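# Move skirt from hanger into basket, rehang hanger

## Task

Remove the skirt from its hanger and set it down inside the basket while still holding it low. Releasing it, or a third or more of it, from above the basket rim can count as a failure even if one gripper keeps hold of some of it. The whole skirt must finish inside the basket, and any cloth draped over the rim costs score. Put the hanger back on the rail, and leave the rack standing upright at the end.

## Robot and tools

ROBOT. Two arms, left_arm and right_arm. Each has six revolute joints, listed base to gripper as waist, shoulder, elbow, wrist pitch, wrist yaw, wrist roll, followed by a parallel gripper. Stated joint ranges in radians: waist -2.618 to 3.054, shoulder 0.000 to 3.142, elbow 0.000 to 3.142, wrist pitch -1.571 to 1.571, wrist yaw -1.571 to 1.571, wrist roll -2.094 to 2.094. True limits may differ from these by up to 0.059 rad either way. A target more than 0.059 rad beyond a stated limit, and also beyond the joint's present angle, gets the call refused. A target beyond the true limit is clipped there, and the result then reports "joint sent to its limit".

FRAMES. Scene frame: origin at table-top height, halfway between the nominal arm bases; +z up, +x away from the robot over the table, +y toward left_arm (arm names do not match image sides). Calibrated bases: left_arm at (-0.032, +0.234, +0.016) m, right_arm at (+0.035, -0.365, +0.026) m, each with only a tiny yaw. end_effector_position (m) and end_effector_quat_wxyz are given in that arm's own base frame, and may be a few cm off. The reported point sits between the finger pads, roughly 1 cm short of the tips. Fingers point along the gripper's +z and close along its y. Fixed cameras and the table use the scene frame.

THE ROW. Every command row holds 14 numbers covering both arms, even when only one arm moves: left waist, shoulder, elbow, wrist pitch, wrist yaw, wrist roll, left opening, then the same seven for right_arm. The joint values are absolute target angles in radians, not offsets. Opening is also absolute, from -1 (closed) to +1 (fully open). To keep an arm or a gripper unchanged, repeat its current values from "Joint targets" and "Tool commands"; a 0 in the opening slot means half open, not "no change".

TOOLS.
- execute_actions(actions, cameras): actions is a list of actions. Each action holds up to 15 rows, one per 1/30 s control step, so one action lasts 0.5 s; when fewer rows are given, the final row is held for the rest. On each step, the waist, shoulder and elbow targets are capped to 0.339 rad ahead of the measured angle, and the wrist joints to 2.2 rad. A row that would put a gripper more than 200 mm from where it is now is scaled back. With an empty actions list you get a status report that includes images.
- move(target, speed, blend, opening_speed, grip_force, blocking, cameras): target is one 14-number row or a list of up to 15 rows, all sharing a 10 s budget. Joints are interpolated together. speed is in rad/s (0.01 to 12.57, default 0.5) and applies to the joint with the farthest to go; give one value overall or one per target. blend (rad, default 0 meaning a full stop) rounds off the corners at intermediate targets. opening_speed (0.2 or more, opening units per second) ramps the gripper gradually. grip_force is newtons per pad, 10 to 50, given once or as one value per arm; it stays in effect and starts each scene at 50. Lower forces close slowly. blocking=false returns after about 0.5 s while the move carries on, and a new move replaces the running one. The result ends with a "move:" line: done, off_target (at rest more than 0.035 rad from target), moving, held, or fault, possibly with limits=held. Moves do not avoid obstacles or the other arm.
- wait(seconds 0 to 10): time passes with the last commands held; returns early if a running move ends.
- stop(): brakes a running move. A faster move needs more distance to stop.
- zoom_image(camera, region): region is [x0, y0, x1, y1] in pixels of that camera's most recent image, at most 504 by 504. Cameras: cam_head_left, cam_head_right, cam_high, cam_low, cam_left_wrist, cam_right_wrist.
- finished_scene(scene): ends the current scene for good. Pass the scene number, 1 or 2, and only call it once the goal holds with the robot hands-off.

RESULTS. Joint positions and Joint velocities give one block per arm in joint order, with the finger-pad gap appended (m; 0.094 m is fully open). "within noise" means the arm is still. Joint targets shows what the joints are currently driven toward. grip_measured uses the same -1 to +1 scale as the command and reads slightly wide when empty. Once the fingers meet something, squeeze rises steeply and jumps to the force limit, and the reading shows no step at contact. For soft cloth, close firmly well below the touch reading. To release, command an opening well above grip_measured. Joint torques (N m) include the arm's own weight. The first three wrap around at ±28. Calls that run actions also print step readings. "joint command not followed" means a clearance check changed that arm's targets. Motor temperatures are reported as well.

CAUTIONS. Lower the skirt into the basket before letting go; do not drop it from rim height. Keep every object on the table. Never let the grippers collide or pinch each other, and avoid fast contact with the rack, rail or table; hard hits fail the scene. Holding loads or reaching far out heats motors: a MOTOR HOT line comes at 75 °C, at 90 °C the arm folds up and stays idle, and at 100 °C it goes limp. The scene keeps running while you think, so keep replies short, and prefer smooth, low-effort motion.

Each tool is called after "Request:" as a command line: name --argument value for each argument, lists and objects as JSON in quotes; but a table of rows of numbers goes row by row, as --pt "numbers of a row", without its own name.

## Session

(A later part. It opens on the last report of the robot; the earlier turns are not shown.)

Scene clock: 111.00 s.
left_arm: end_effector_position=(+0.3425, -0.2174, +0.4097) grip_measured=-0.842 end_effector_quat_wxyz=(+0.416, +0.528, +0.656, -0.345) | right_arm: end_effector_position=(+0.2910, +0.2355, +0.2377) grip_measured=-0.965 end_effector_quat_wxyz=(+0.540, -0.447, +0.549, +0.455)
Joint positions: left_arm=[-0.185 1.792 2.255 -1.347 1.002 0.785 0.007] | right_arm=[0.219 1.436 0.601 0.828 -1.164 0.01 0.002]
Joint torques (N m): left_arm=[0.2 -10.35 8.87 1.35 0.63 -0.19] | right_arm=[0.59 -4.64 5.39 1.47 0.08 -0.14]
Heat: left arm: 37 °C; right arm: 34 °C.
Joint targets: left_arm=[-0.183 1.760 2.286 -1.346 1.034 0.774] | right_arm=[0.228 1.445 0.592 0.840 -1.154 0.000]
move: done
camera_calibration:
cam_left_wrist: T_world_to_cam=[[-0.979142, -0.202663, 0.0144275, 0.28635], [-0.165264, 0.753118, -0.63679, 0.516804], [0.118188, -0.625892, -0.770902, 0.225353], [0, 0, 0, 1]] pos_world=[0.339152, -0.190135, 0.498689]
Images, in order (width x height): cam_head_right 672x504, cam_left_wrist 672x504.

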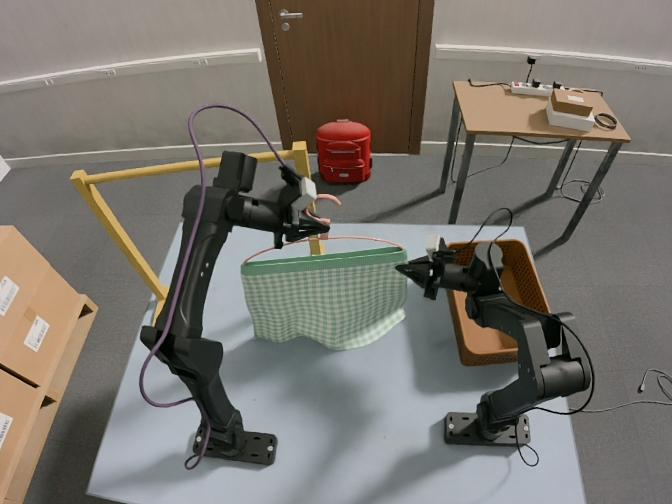

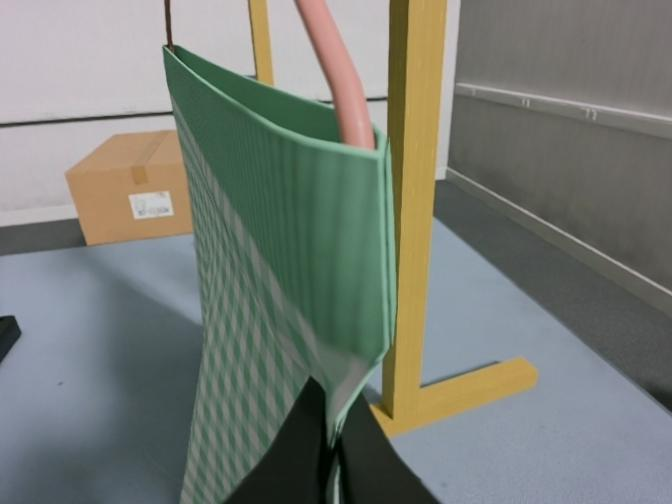

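Request:
move --target '[-0.183,1.76,2.286,-1.346,1.034,0.774,-1.0,0.187,1.69,0.44,1.235,-1.18,0,-1]' --speed 0.3 --cameras '["cam_head_left","cam_head_right","cam_left_wrist"]'

Scene clock: 114.67 s.
left_arm: end_effector_position=(+0.3390, -0.2208, +0.4136) grip_measured=-0.842 end_effector_quat_wxyz=(+0.417, +0.528, +0.647, -0.358) | right_arm: end_effector_position=(+0.2839, +0.2313, +0.1711) grip_measured=-0.973 end_effector_quat_wxyz=(+0.540, -0.451, +0.544, +0.456)
Joint positions: left_arm=[-0.188 1.792 2.255 -1.343 1.031 0.779 0.007] | right_arm=[0.206 1.676 0.451 1.226 -1.187 0.01 0.001]
Joint torques (N m): left_arm=[0.49 -10.32 8.81 1.3 0.36 -0.12] | right_arm=[-1.7 -4.96 3.63 1.4 0.05 -0.11]
Heat: left arm: 37 °C; right arm: 34 °C.
Joint targets: left_arm=[-0.183 1.760 2.286 -1.346 1.034 0.774] | right_arm=[0.187 1.690 0.440 1.235 -1.180 0.000]
move: done
camera_calibration:
cam_left_wrist: T_world_to_cam=[[-0.982835, -0.182945, 0.0238117, 0.283896], [-0.15374, 0.740831, -0.653861, 0.521663], [0.10198, -0.646298, -0.75624, 0.221573], [0, 0, 0, 1]] pos_world=[0.336627, -0.191325, 0.501897]
Images, in order (width x height): cam_head_left 672x504, cam_head_right 672x504, cam_left_wrist 672x504.

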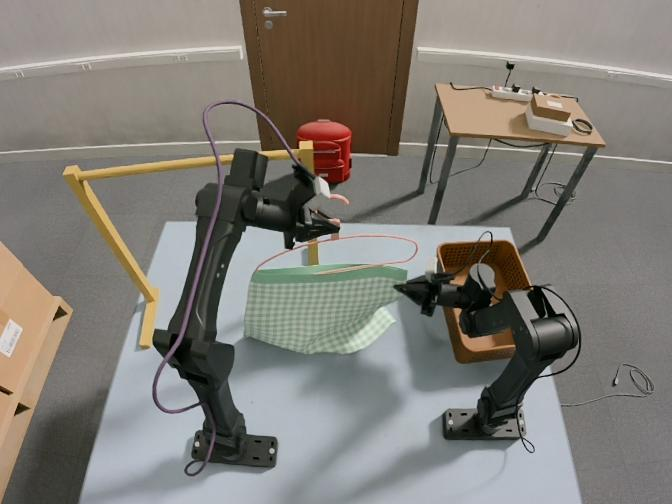

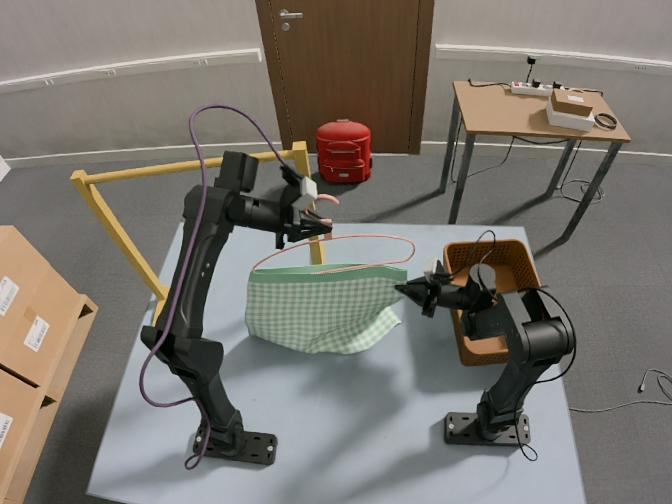

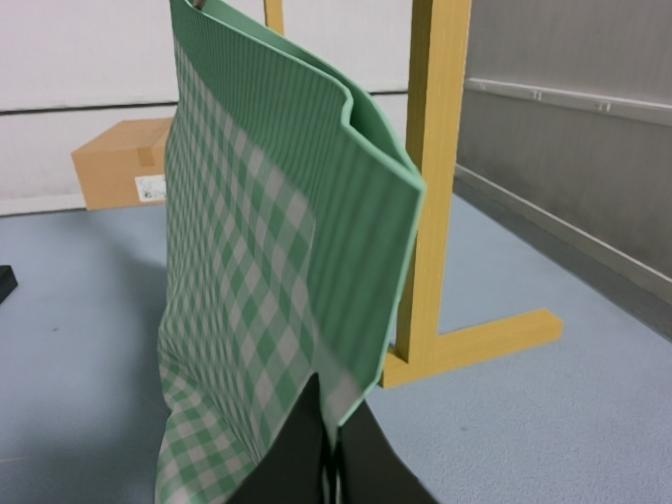

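Request:
move --pt "-0.35 1.25 1.5 -0.55 0.85 0.25 -1.0 0.187 1.69 0.44 1.235 -1.18 0 -1" --pt "-0.4 1.566 0.968 1.48 0.6 -0.619 -1.0 0.187 1.69 0.44 1.235 -1.18 0 -1" --speed '[0.6,0.7]' --blend '[0.1,0]' --cameras '["cam_head_left","cam_head_right","cam_high","cam_left_wrist"]'

Scene clock: 135.63 s.
left_arm: end_effector_position=(+0.3221, -0.2456, +0.4684) grip_measured=-0.842 end_effector_quat_wxyz=(+0.737, +0.250, +0.349, -0.522) | right_arm: end_effector_position=(+0.2860, +0.2288, +0.1712) grip_measured=-0.973 end_effector_quat_wxyz=(+0.543, -0.449, +0.546, +0.454)
Joint positions: left_arm=[-0.393 1.555 0.981 1.461 0.619 -0.613 0.007] | right_arm=[0.198 1.676 0.451 1.226 -1.186 0.01 0.001]
Joint torques (N m): left_arm=[-0.64 -5.35 5.96 1.23 -0.43 -0.12] | right_arm=[-0.83 -4.92 3.63 1.46 0.04 -0.09]
Motor temperatures (°C): left_arm=[27 35 37 37 25 27 27] | right_arm=[27 27 33 35 24 25 26]
Heat: left arm: 37 °C; right arm: 35 °C.
Joint targets: left_arm=[-0.400 1.566 0.968 1.480 0.600 -0.619] | right_arm=[0.187 1.690 0.440 1.235 -1.180 0.000]
move: done
camera_calibration:
cam_left_wrist: T_world_to_cam=[[-0.944959, -0.32714, -0.00573461, 0.227703], [0.0807276, -0.216129, -0.973022, 0.412194], [0.317075, -0.919928, 0.230642, -0.350031], [0, 0, 0, 1]] pos_world=[0.29288, -0.158426, 0.483111]
Images, in order (width x height): cam_head_left 672x504, cam_head_right 672x504, cam_high 672x504, cam_left_wrist 672x504.

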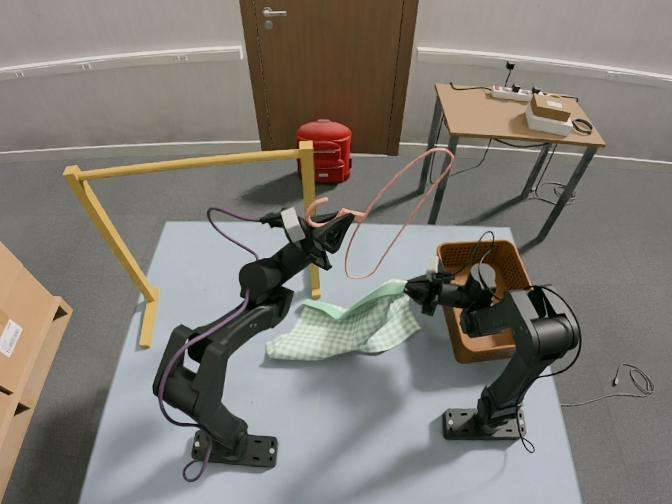

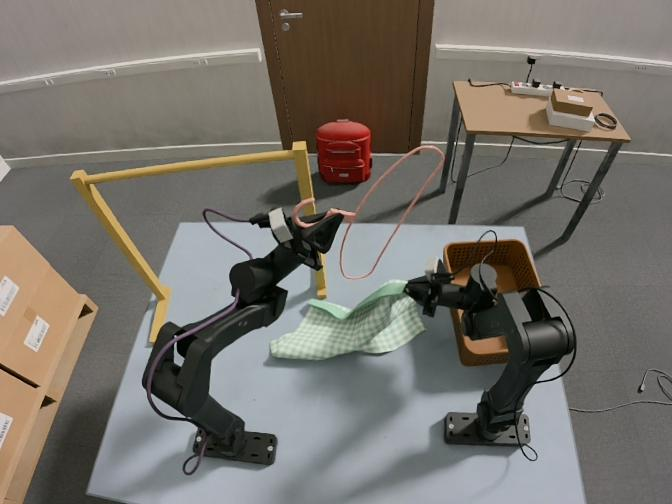

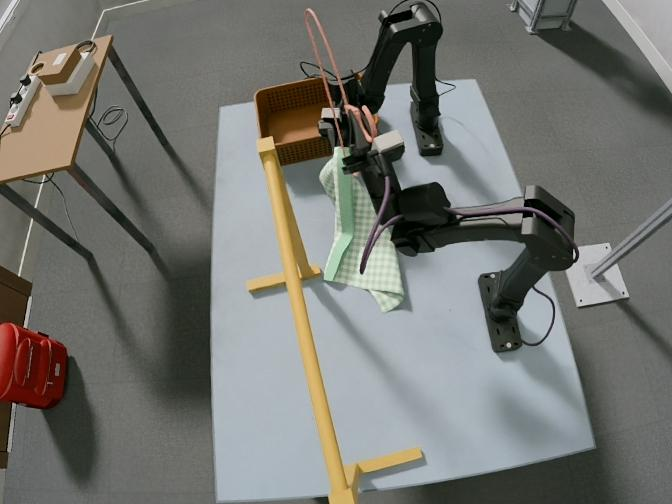

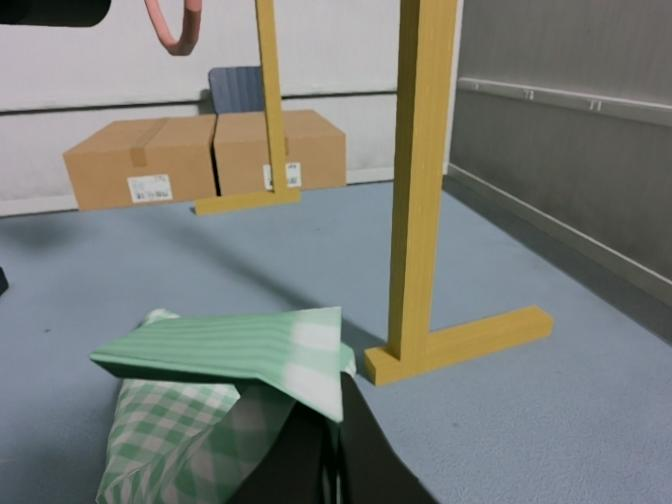

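Request:
move --pt "-0.55 1.098 1.943 -1.256 0 0 -1.0 0.187 1.69 0.44 1.235 -1.18 0 -1" --pt "0.17 1.098 1.943 -1.256 0 0 -1.0 -0.065 1.04 0.77 0.273 -1.365 0 -1" --pt "0.17 1.353 2.13 -1.187 0 0 -1.0 -0.05 1.279 2.06 -1.08 0 0 -1" --speed '[1.0,0.5,0.6]' --blend '[0.05,0.05,0]' --cameras '["cam_head_left","cam_head_right","cam_high","cam_right_wrist","cam_left_wrist"]'

Scene clock: 161.00 s.
left_arm: end_effector_position=(+0.3208, +0.0528, +0.4762) grip_measured=-0.842 end_effector_quat_wxyz=(+0.527, -0.070, +0.846, +0.039) | right_arm: end_effector_position=(+0.3163, -0.0150, +0.4962) grip_measured=-0.973 end_effector_quat_wxyz=(+0.572, +0.024, +0.820, -0.010)
Joint positions: left_arm=[0.163 1.349 2.098 -1.208 0.005 -0.005 0.007] | right_arm=[-0.054 1.278 2.031 -1.106 -0.007 0.008 0.001]
Joint torques (N m): left_arm=[0.73 -2.52 8.14 2.19 -0.07 0.01] | right_arm=[0.31 -2.35 7.28 2.02 0.05 -0.1]
Heat: left arm: 37 °C; right arm: 36 °C.
Joint targets: left_arm=[0.170 1.353 2.130 -1.187 0.000 0.000] | right_arm=[-0.050 1.279 2.060 -1.080 0.000 0.000]
move: done
camera_calibration:
cam_left_wrist: T_world_to_cam=[[0.15671, -0.98761, 0.00832451, -0.00117407], [-0.777923, -0.128622, -0.615055, 0.584684], [0.608505, 0.0899097, -0.78844, 0.261592], [0, 0, 0, 1]] pos_world=[0.295843, 0.0505242, 0.565873]
cam_right_wrist: T_world_to_cam=[[-0.0367383, -0.999324, -0.00121043, -0.00437298], [-0.720303, 0.0273201, -0.693121, 0.607786], [0.692686, -0.0245922, -0.72082, 0.229915], [0, 0, 0, 1]] pos_world=[0.27837, -0.0153207, 0.586991]
Images, in order (width x height): cam_head_left 672x504, cam_head_right 672x504, cam_high 672x504, cam_left_wrist 672x504, cam_right_wrist 672x504.

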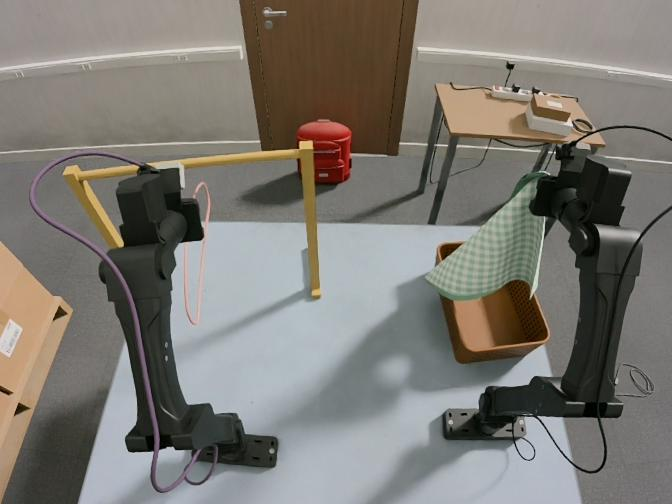

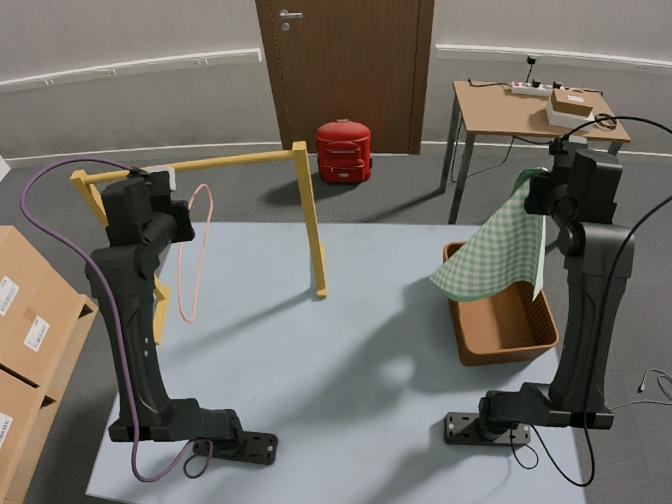

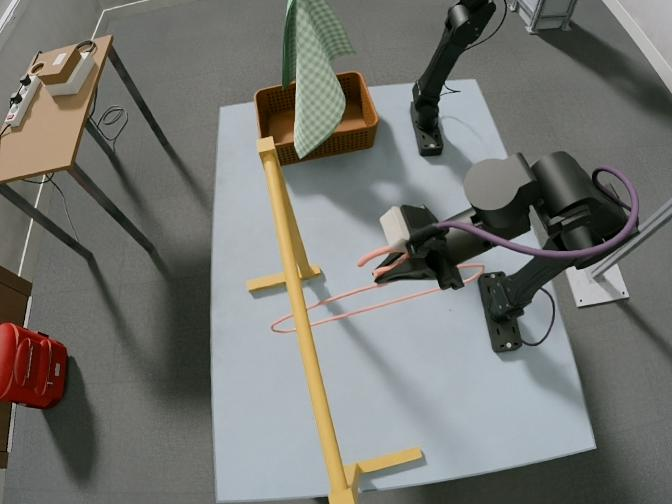

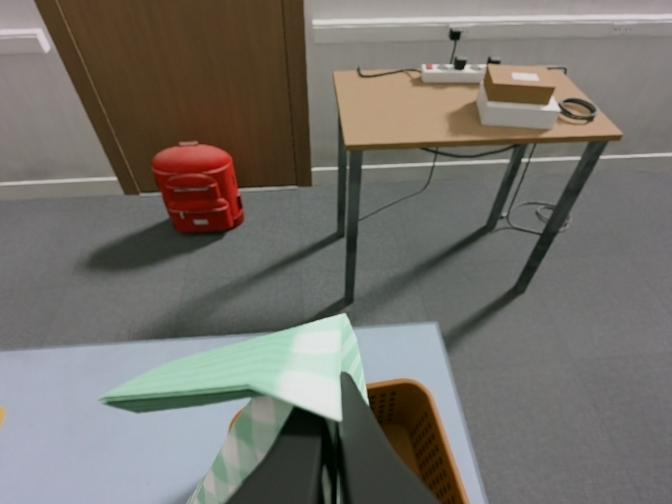

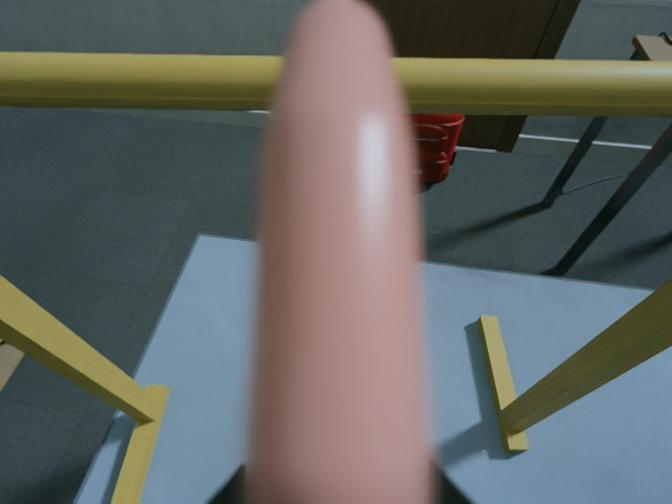

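Request:
zoom_image --camera "cam_high" --region '[240, 190, 500, 350]'

Request:
zoom_image --camera "cam_head_right" --region '[60, 130, 340, 340]'

Request:
execute_actions --actions '[]' --cameras '["cam_low"]'

Request:
zoom_image --camera "cam_low" --region '[290, 130, 440, 240]'

Scaled by 1.938.

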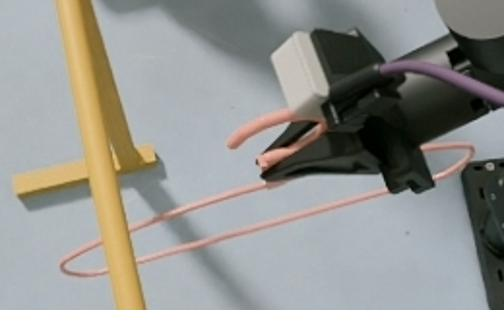

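Scaled by 1.800.

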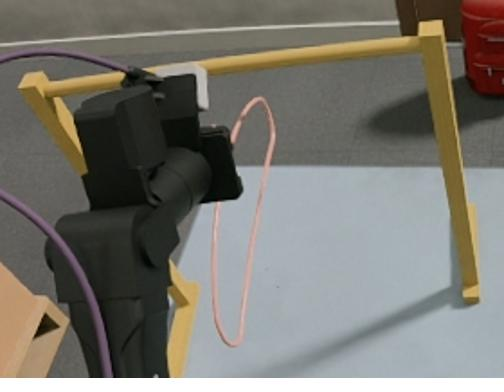

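Scene clock: 170.37 s.
left_arm: end_effector_position=(+0.3208, +0.0528, +0.4762) grip_measured=-0.842 end_effector_quat_wxyz=(+0.527, -0.070, +0.846, +0.039) | right_arm: end_effector_position=(+0.3163, -0.0150, +0.4960) grip_measured=-0.973 end_effector_quat_wxyz=(+0.572, +0.024, +0.820, -0.011)
Joint positions: left_arm=[0.163 1.349 2.098 -1.208 0.005 -0.005 0.007] | right_arm=[-0.054 1.278 2.031 -1.107 -0.006 0.008 0.001]
Joint velocities: within noise
Joint torques (N m): left_arm=[0.73 -2.52 8.17 2.19 -0.07 0] | right_arm=[0.34 -2.17 7.3 2.01 0.03 -0.1]
Motor temperatures (°C): left_arm=[27 32 37 38 24 26 27] | right_arm=[27 27 34 37 24 25 27]
Heat: left arm: 38 °C; right arm: 37 °C.
Joint targets: left_arm=[0.170 1.353 2.130 -1.187 0.000 0.000] | right_arm=[-0.050 1.279 2.060 -1.080 0.000 0.000]
Tool commands: left_gripper/opening=-1.0 right_gripper/opening=-1.0
Images, in order (width x height): cam_low 672x504.

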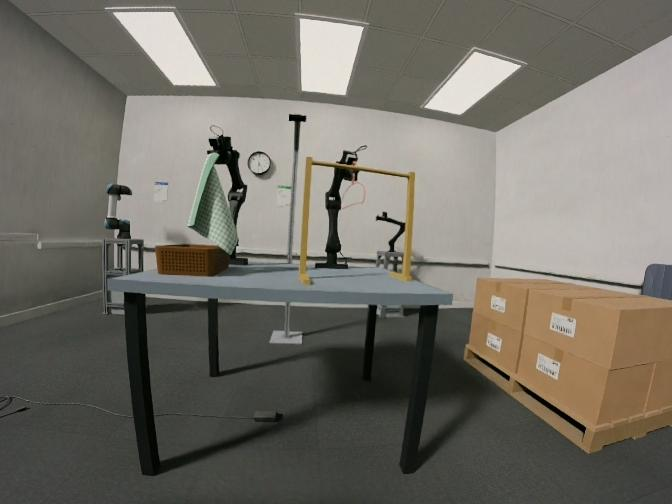

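Scaled by 3.360.

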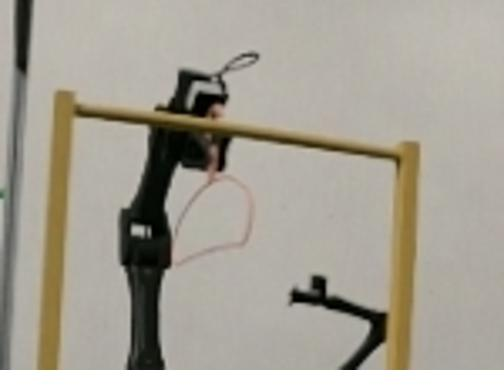

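Request:
zoom_image --camera "cam_low" --region '[335, 145, 375, 195]'

Scaled by 10.080.

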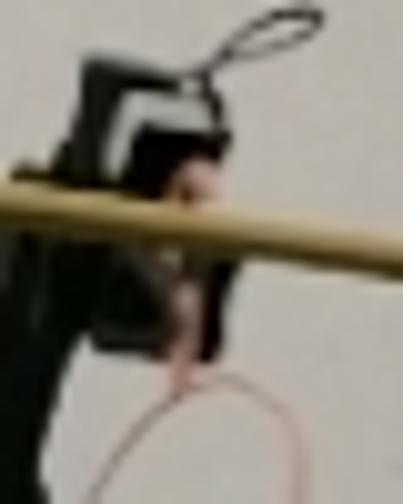

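Request:
move --pt "0.17 1.283 1.957 -1.075 0 0 -1.0 -0.05 1.18 1.92 -0.71 0 0 -1" --pt "0.17 1.59 2.197 -1.009 0 0 -1.0 -0.26 1.18 1.92 -0.71 0 0 -1" --speed '[0.3,0.25]' --blend '[0.02,0]' --cameras '["cam_head_left","cam_high","cam_low"]'

Request:
zoom_image --camera "cam_low" --region '[335, 145, 375, 195]'

Request:
zoom_image --camera "cam_high" --region '[240, 190, 500, 350]'

Scene clock: 192.83 s.
left_arm: end_effector_position=(+0.4155, +0.0683, +0.4585) grip_measured=-0.842 end_effector_quat_wxyz=(+0.531, -0.069, +0.844, +0.040) | right_arm: end_effector_position=(+0.3094, -0.0778, +0.5614) grip_measured=-0.973 end_effector_quat_wxyz=(+0.687, +0.092, +0.716, -0.082)
Joint positions: left_arm=[0.163 1.583 2.164 -1.029 0.005 -0.005 0.007] | right_arm=[-0.252 1.202 1.926 -0.767 -0.004 0.008 0.001]
Joint torques (N m): left_arm=[0.76 -5.26 9.1 2.2 -0.08 0.01] | right_arm=[-0.73 -3.85 4.4 2.34 0.05 -0.11]
Heat: left arm: 40 °C; right arm: 40 °C.
Joint targets: left_arm=[0.170 1.590 2.197 -1.009 0.000 0.000] | right_arm=[-0.260 1.180 1.920 -0.710 0.000 0.000]
move: off_target (right_arm); right_arm: the wrist pitch is farthest, 0.057 rad from its target
Images, in order (width x height): cam_head_left 672x504, cam_high 672x504, cam_low 672x504.

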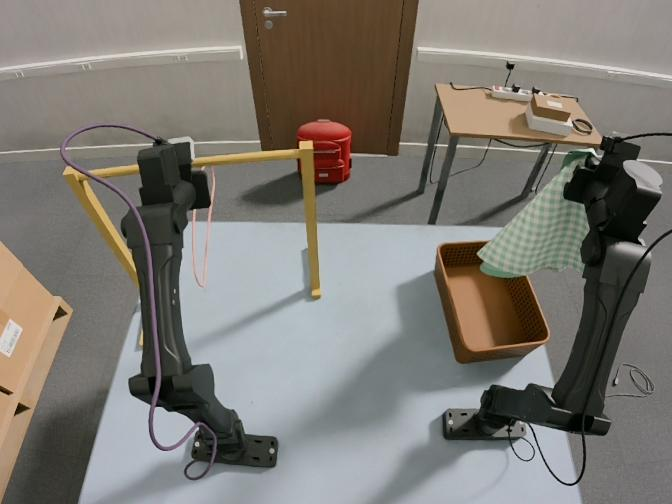

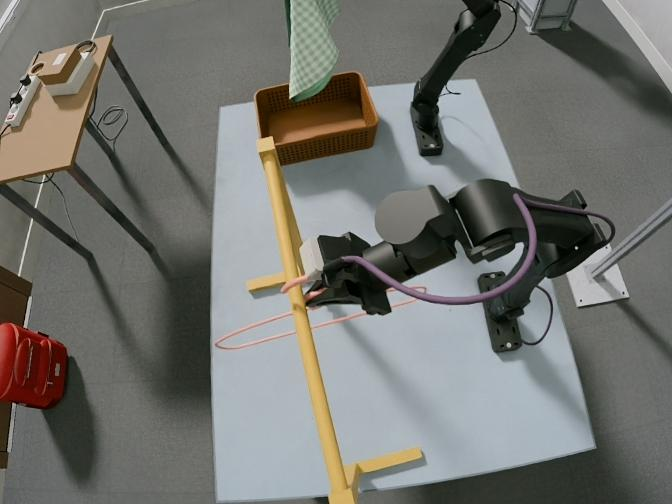

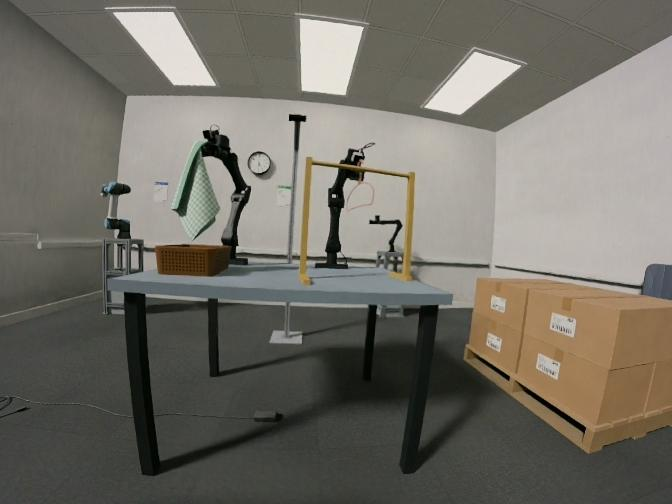

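Scaled by 10.080.

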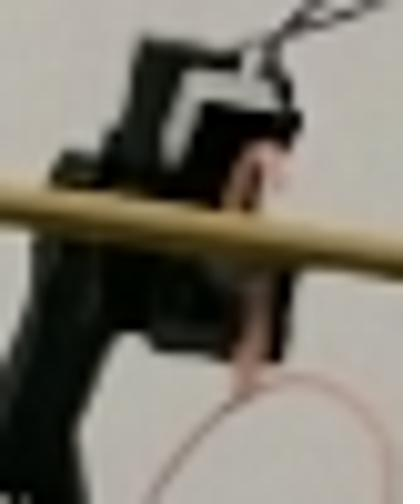

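Scaled by 1.938.

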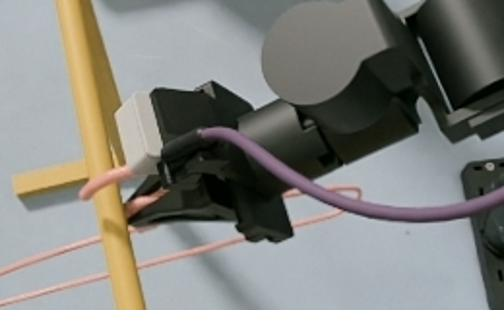

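Request:
move --pt "0.17 1.632 2.236 -1.011 0 0 -1.0 -0.25 1.1 1.36 -0.735 0 0 -1" --pt "0.17 1.527 1.964 -0.844 0 0 -1.0 -0.25 1.285 1.165 -0.76 0 0 -1" --speed '[0.35,0.2]' --blend '[0.01,0]' --cameras '["cam_head_left","cam_high","cam_low","cam_left_wrist"]'

Request:
zoom_image --camera "cam_low" --region '[335, 145, 375, 195]'

Request:
zoom_image --camera "cam_high" --region '[240, 190, 500, 350]'

Scene clock: 206.57 s.
left_arm: end_effector_position=(+0.4366, +0.0718, +0.4288) grip_measured=-0.842 end_effector_quat_wxyz=(+0.532, -0.069, +0.843, +0.040) | right_arm: end_effector_position=(+0.3459, -0.0872, +0.2142) grip_measured=-0.973 end_effector_quat_wxyz=(+0.343, +0.121, +0.931, -0.040)
Joint positions: left_arm=[0.163 1.559 1.978 -0.865 0.005 -0.005 0.007] | right_arm=[-0.252 1.281 1.174 -0.76 -0.004 0.008 0.001]
Joint torques (N m): left_arm=[0.69 -8.9 5.76 2.2 -0.08 0.01] | right_arm=[0.28 -4.33 6.13 1.28 0.05 -0.1]
Heat: left arm: 40 °C; right arm: 40 °C.
Joint targets: left_arm=[0.170 1.527 1.964 -0.844 0.000 0.000] | right_arm=[-0.250 1.285 1.165 -0.760 0.000 0.000]
move: done
camera_calibration:
cam_left_wrist: T_world_to_cam=[[0.156601, -0.987628, 0.00820106, 0.0000086976], [-0.77091, -0.12742, -0.624069, 0.648818], [0.617393, 0.0914077, -0.781326, 0.144979], [0, 0, 0, 1]] pos_world=[0.41067, 0.0694288, 0.518183]
Images, in order (width x height): cam_head_left 672x504, cam_high 672x504, cam_low 672x504, cam_left_wrist 672x504.

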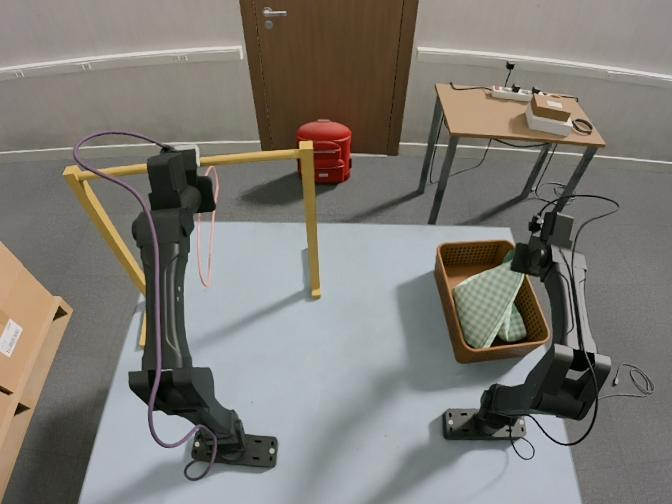

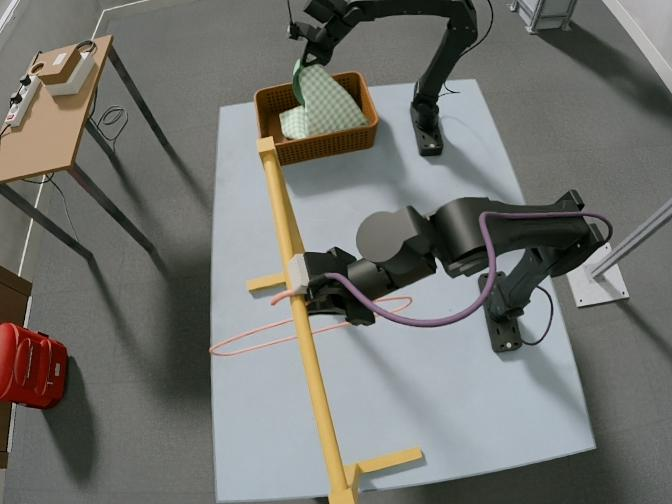

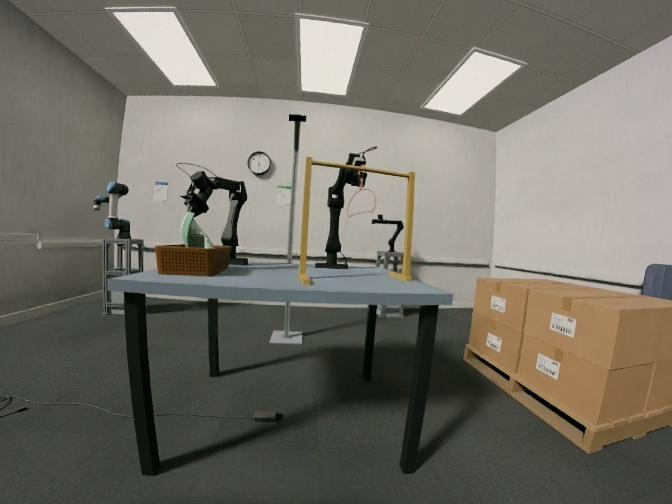

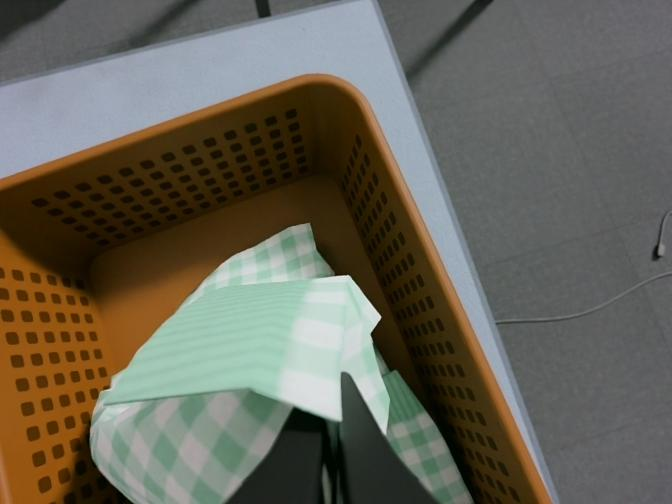

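Scaled by 10.080.

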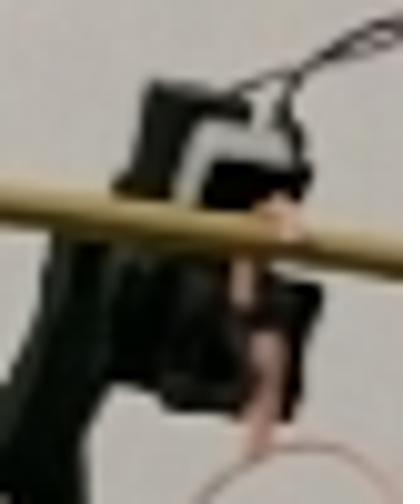

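Scaled by 1.938.

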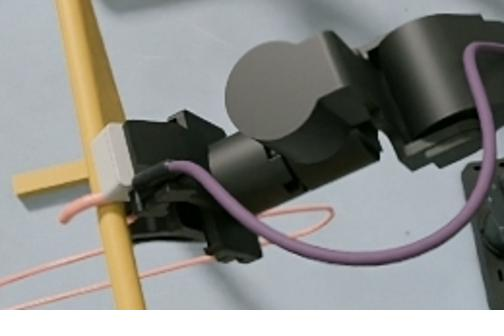

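Request:
move --pt "0.17 1.527 1.964 -0.844 0 0 1.0 -0.17 1.57 1.0 -0.62 0 0 -1" --pt "0.17 1.41 2.12 -1.11 0 0 1.0 -0.17 1.57 1.0 -0.62 0 0 -1" --speed '[0.2,0.2]' --opening_speed 1 --cameras '["cam_head_left","cam_high","cam_low","cam_left_wrist","cam_right_wrist"]'

Request:
zoom_image --camera "cam_low" --region '[315, 140, 395, 240]'

Scene clock: 220.90 s.
left_arm: end_effector_position=(+0.3599, +0.0592, +0.4733) grip_measured=+0.998 end_effector_quat_wxyz=(+0.537, -0.069, +0.840, +0.040) | right_arm: end_effector_position=(+0.3487, -0.0623, +0.0752) grip_measured=-0.973 end_effector_quat_wxyz=(+0.196, +0.092, +0.976, -0.017)
Joint positions: left_arm=[0.163 1.426 2.094 -1.102 0.005 -0.004 0.094] | right_arm=[-0.179 1.559 1.012 -0.627 0 0.008 0.001]
Joint torques (N m): left_arm=[0.73 -5.35 8.02 1.92 -0.08 0] | right_arm=[0.73 -5.94 5.18 0.93 -0.02 -0.06]
Heat: left arm: 41 °C; right arm: 38 °C.
Joint targets: left_arm=[0.170 1.410 2.120 -1.110 0.000 0.000] | right_arm=[-0.170 1.570 1.000 -0.620 0.000 0.000]
move: done
camera_calibration:
cam_left_wrist: T_world_to_cam=[[0.156337, -0.987673, 0.00783655, -0.000500035], [-0.763134, -0.125824, -0.633872, 0.617584], [0.627045, 0.0931173, -0.773398, 0.221001], [0, 0, 0, 1]] pos_world=[0.332801, 0.0566344, 0.562395]
cam_right_wrist: T_world_to_cam=[[-0.170183, -0.985385, -0.00732538, -0.00308118], [-0.983965, 0.169526, 0.0554494, 0.385084], [-0.0533972, 0.0166445, -0.998435, 0.186468], [0, 0, 0, 1]] pos_world=[0.388342, -0.0714215, 0.1648]
Images, in order (width x height): cam_head_left 672x504, cam_high 672x504, cam_low 672x504, cam_left_wrist 672x504, cam_right_wrist 672x504.

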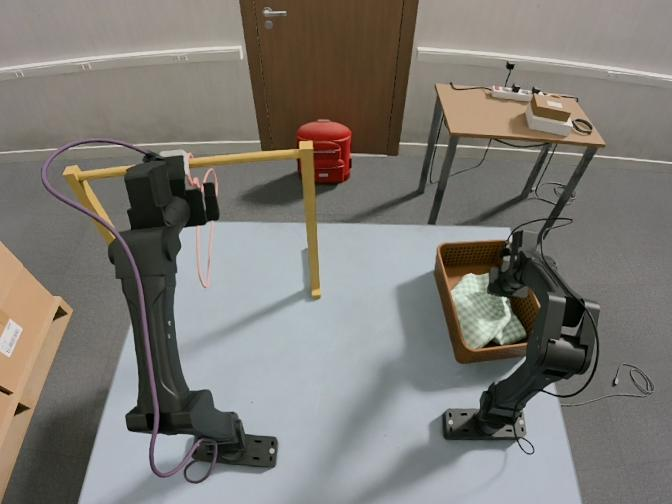

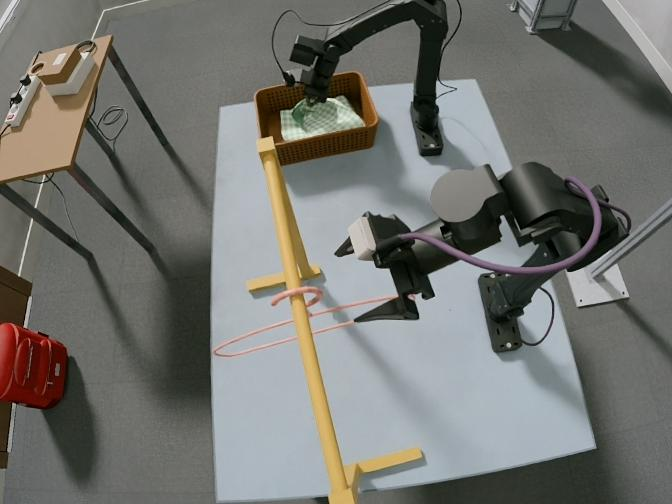

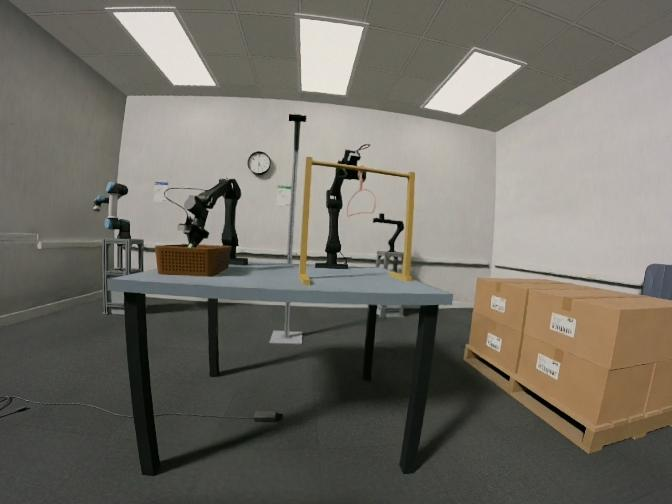

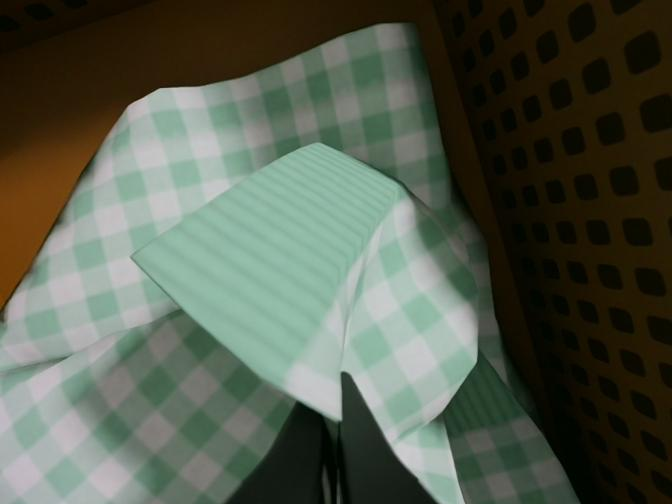

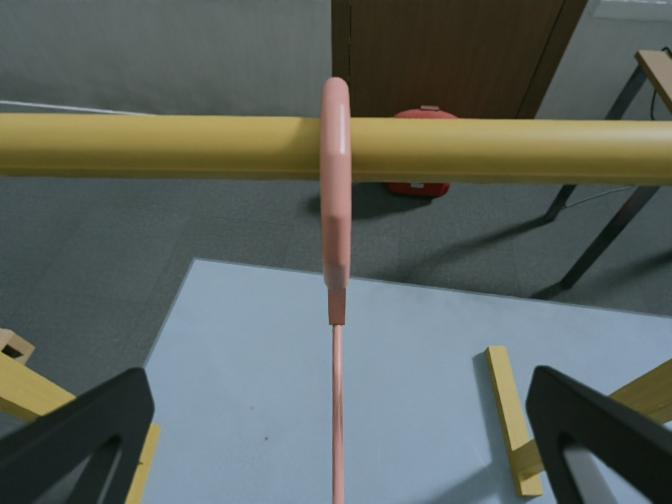

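Scaled by 5.040.

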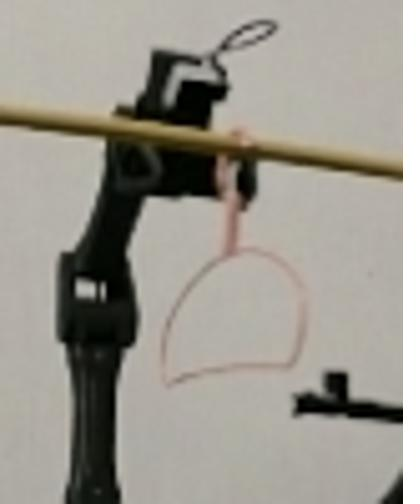

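Request:
move --pt "0.17 1.098 1.963 -1.236 0 0 1.0 -0.17 1.645 1.0 -0.58 0 0 -1" --pt "0.17 1.098 1.963 -1.236 0 0 1.0 -0.17 1.645 1.0 -0.58 0 0 0" --pt "0.17 1.098 1.963 -1.236 0 0 1.0 -0.2 1.28 1.17 -0.76 0 0 0" --pt "0.17 1.098 1.963 -1.236 0 0 1.0 -0.2 1.1 1.36 -0.735 0 0 0" --speed '[0.3,0.3,0.3,0.5]' --opening_speed 1 --blend '[0,0,0.05,0]' --cameras '["cam_head_left","cam_head_right","cam_high","cam_low","cam_left_wrist","cam_right_wrist"]'

Scene clock: 229.57 s.
left_arm: end_effector_position=(+0.2426, +0.0399, +0.4939) grip_measured=+0.998 end_effector_quat_wxyz=(+0.571, -0.067, +0.817, +0.043) | right_arm: end_effector_position=(+0.3381, -0.0643, +0.3563) grip_measured=-0.003 end_effector_quat_wxyz=(+0.516, +0.085, +0.851, -0.047)
Joint positions: left_arm=[0.163 1.098 1.975 -1.229 0.005 -0.004 0.094] | right_arm=[-0.191 1.096 1.347 -0.731 0 0.008 0.047]
Joint torques (N m): left_arm=[0.72 -0.18 3.77 1.96 -0.08 0] | right_arm=[-0.7 -2.29 7.73 1.59 0 -0.11]
Heat: left arm: 41 °C; right arm: 37 °C.
Joint targets: left_arm=[0.170 1.098 1.963 -1.236 0.000 0.000] | right_arm=[-0.200 1.100 1.360 -0.735 0.000 0.000]
move: done
camera_calibration:
cam_left_wrist: T_world_to_cam=[[0.155782, -0.987764, 0.00733019, -0.00101091], [-0.709595, -0.117067, -0.694816, 0.555506], [0.687173, 0.103038, -0.71915, 0.270458], [0, 0, 0, 1]] pos_world=[0.208491, 0.0361657, 0.580481]
cam_right_wrist: T_world_to_cam=[[-0.178723, -0.983899, -0.000269618, -0.00430461], [-0.790574, 0.143769, -0.595251, 0.524277], [0.585706, -0.106172, -0.80354, 0.173238], [0, 0, 0, 1]] pos_world=[0.312243, -0.061217, 0.451279]

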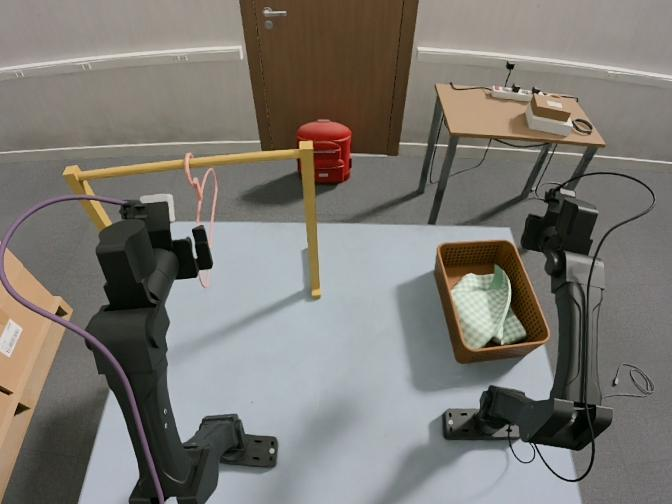

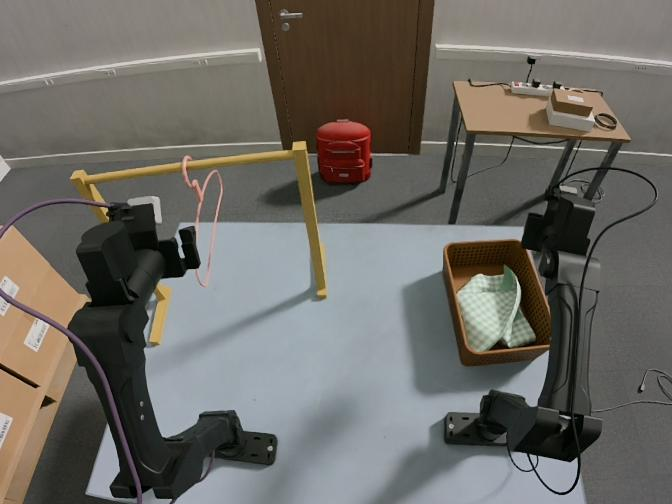

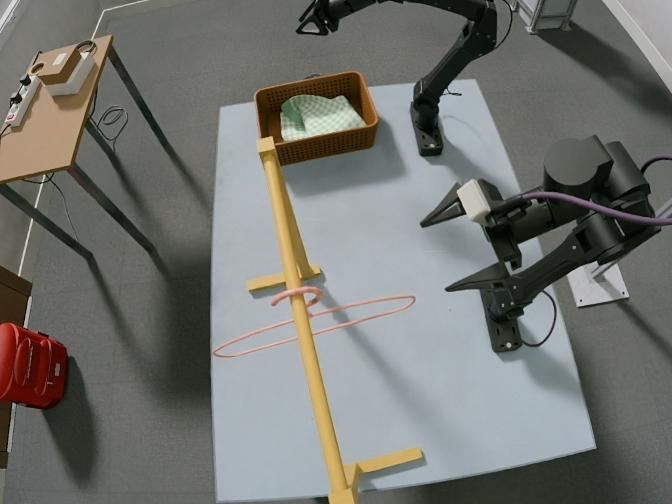

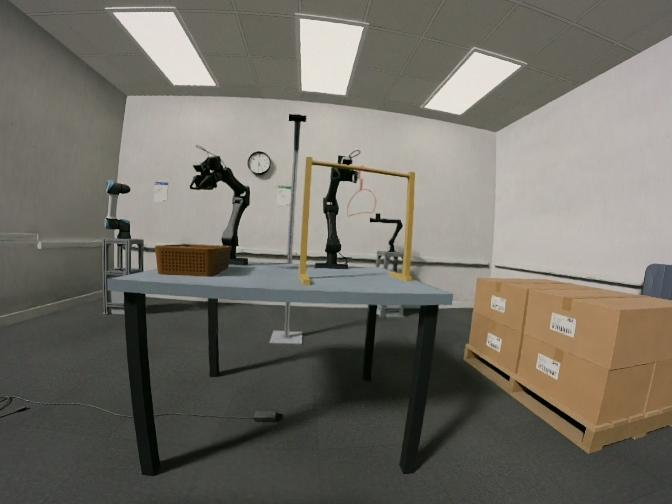

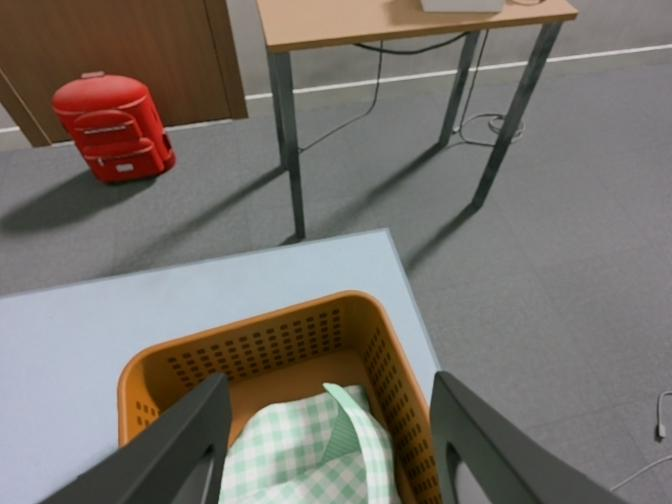

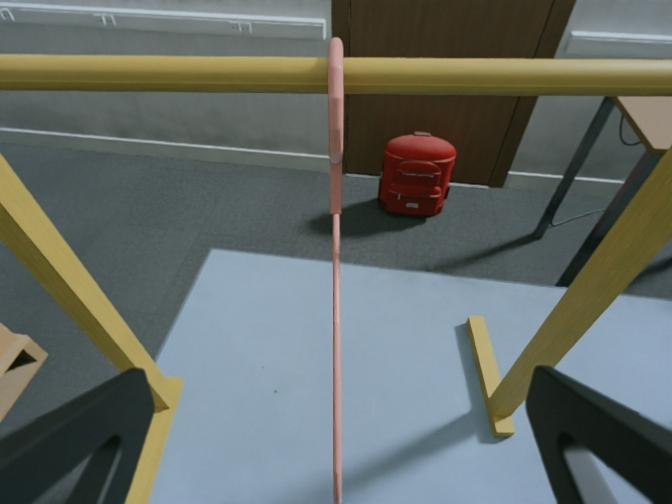

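All in; hanger hung, rack upright.

Request:
finished_scene --scene 1

The scene is finished: the task was done.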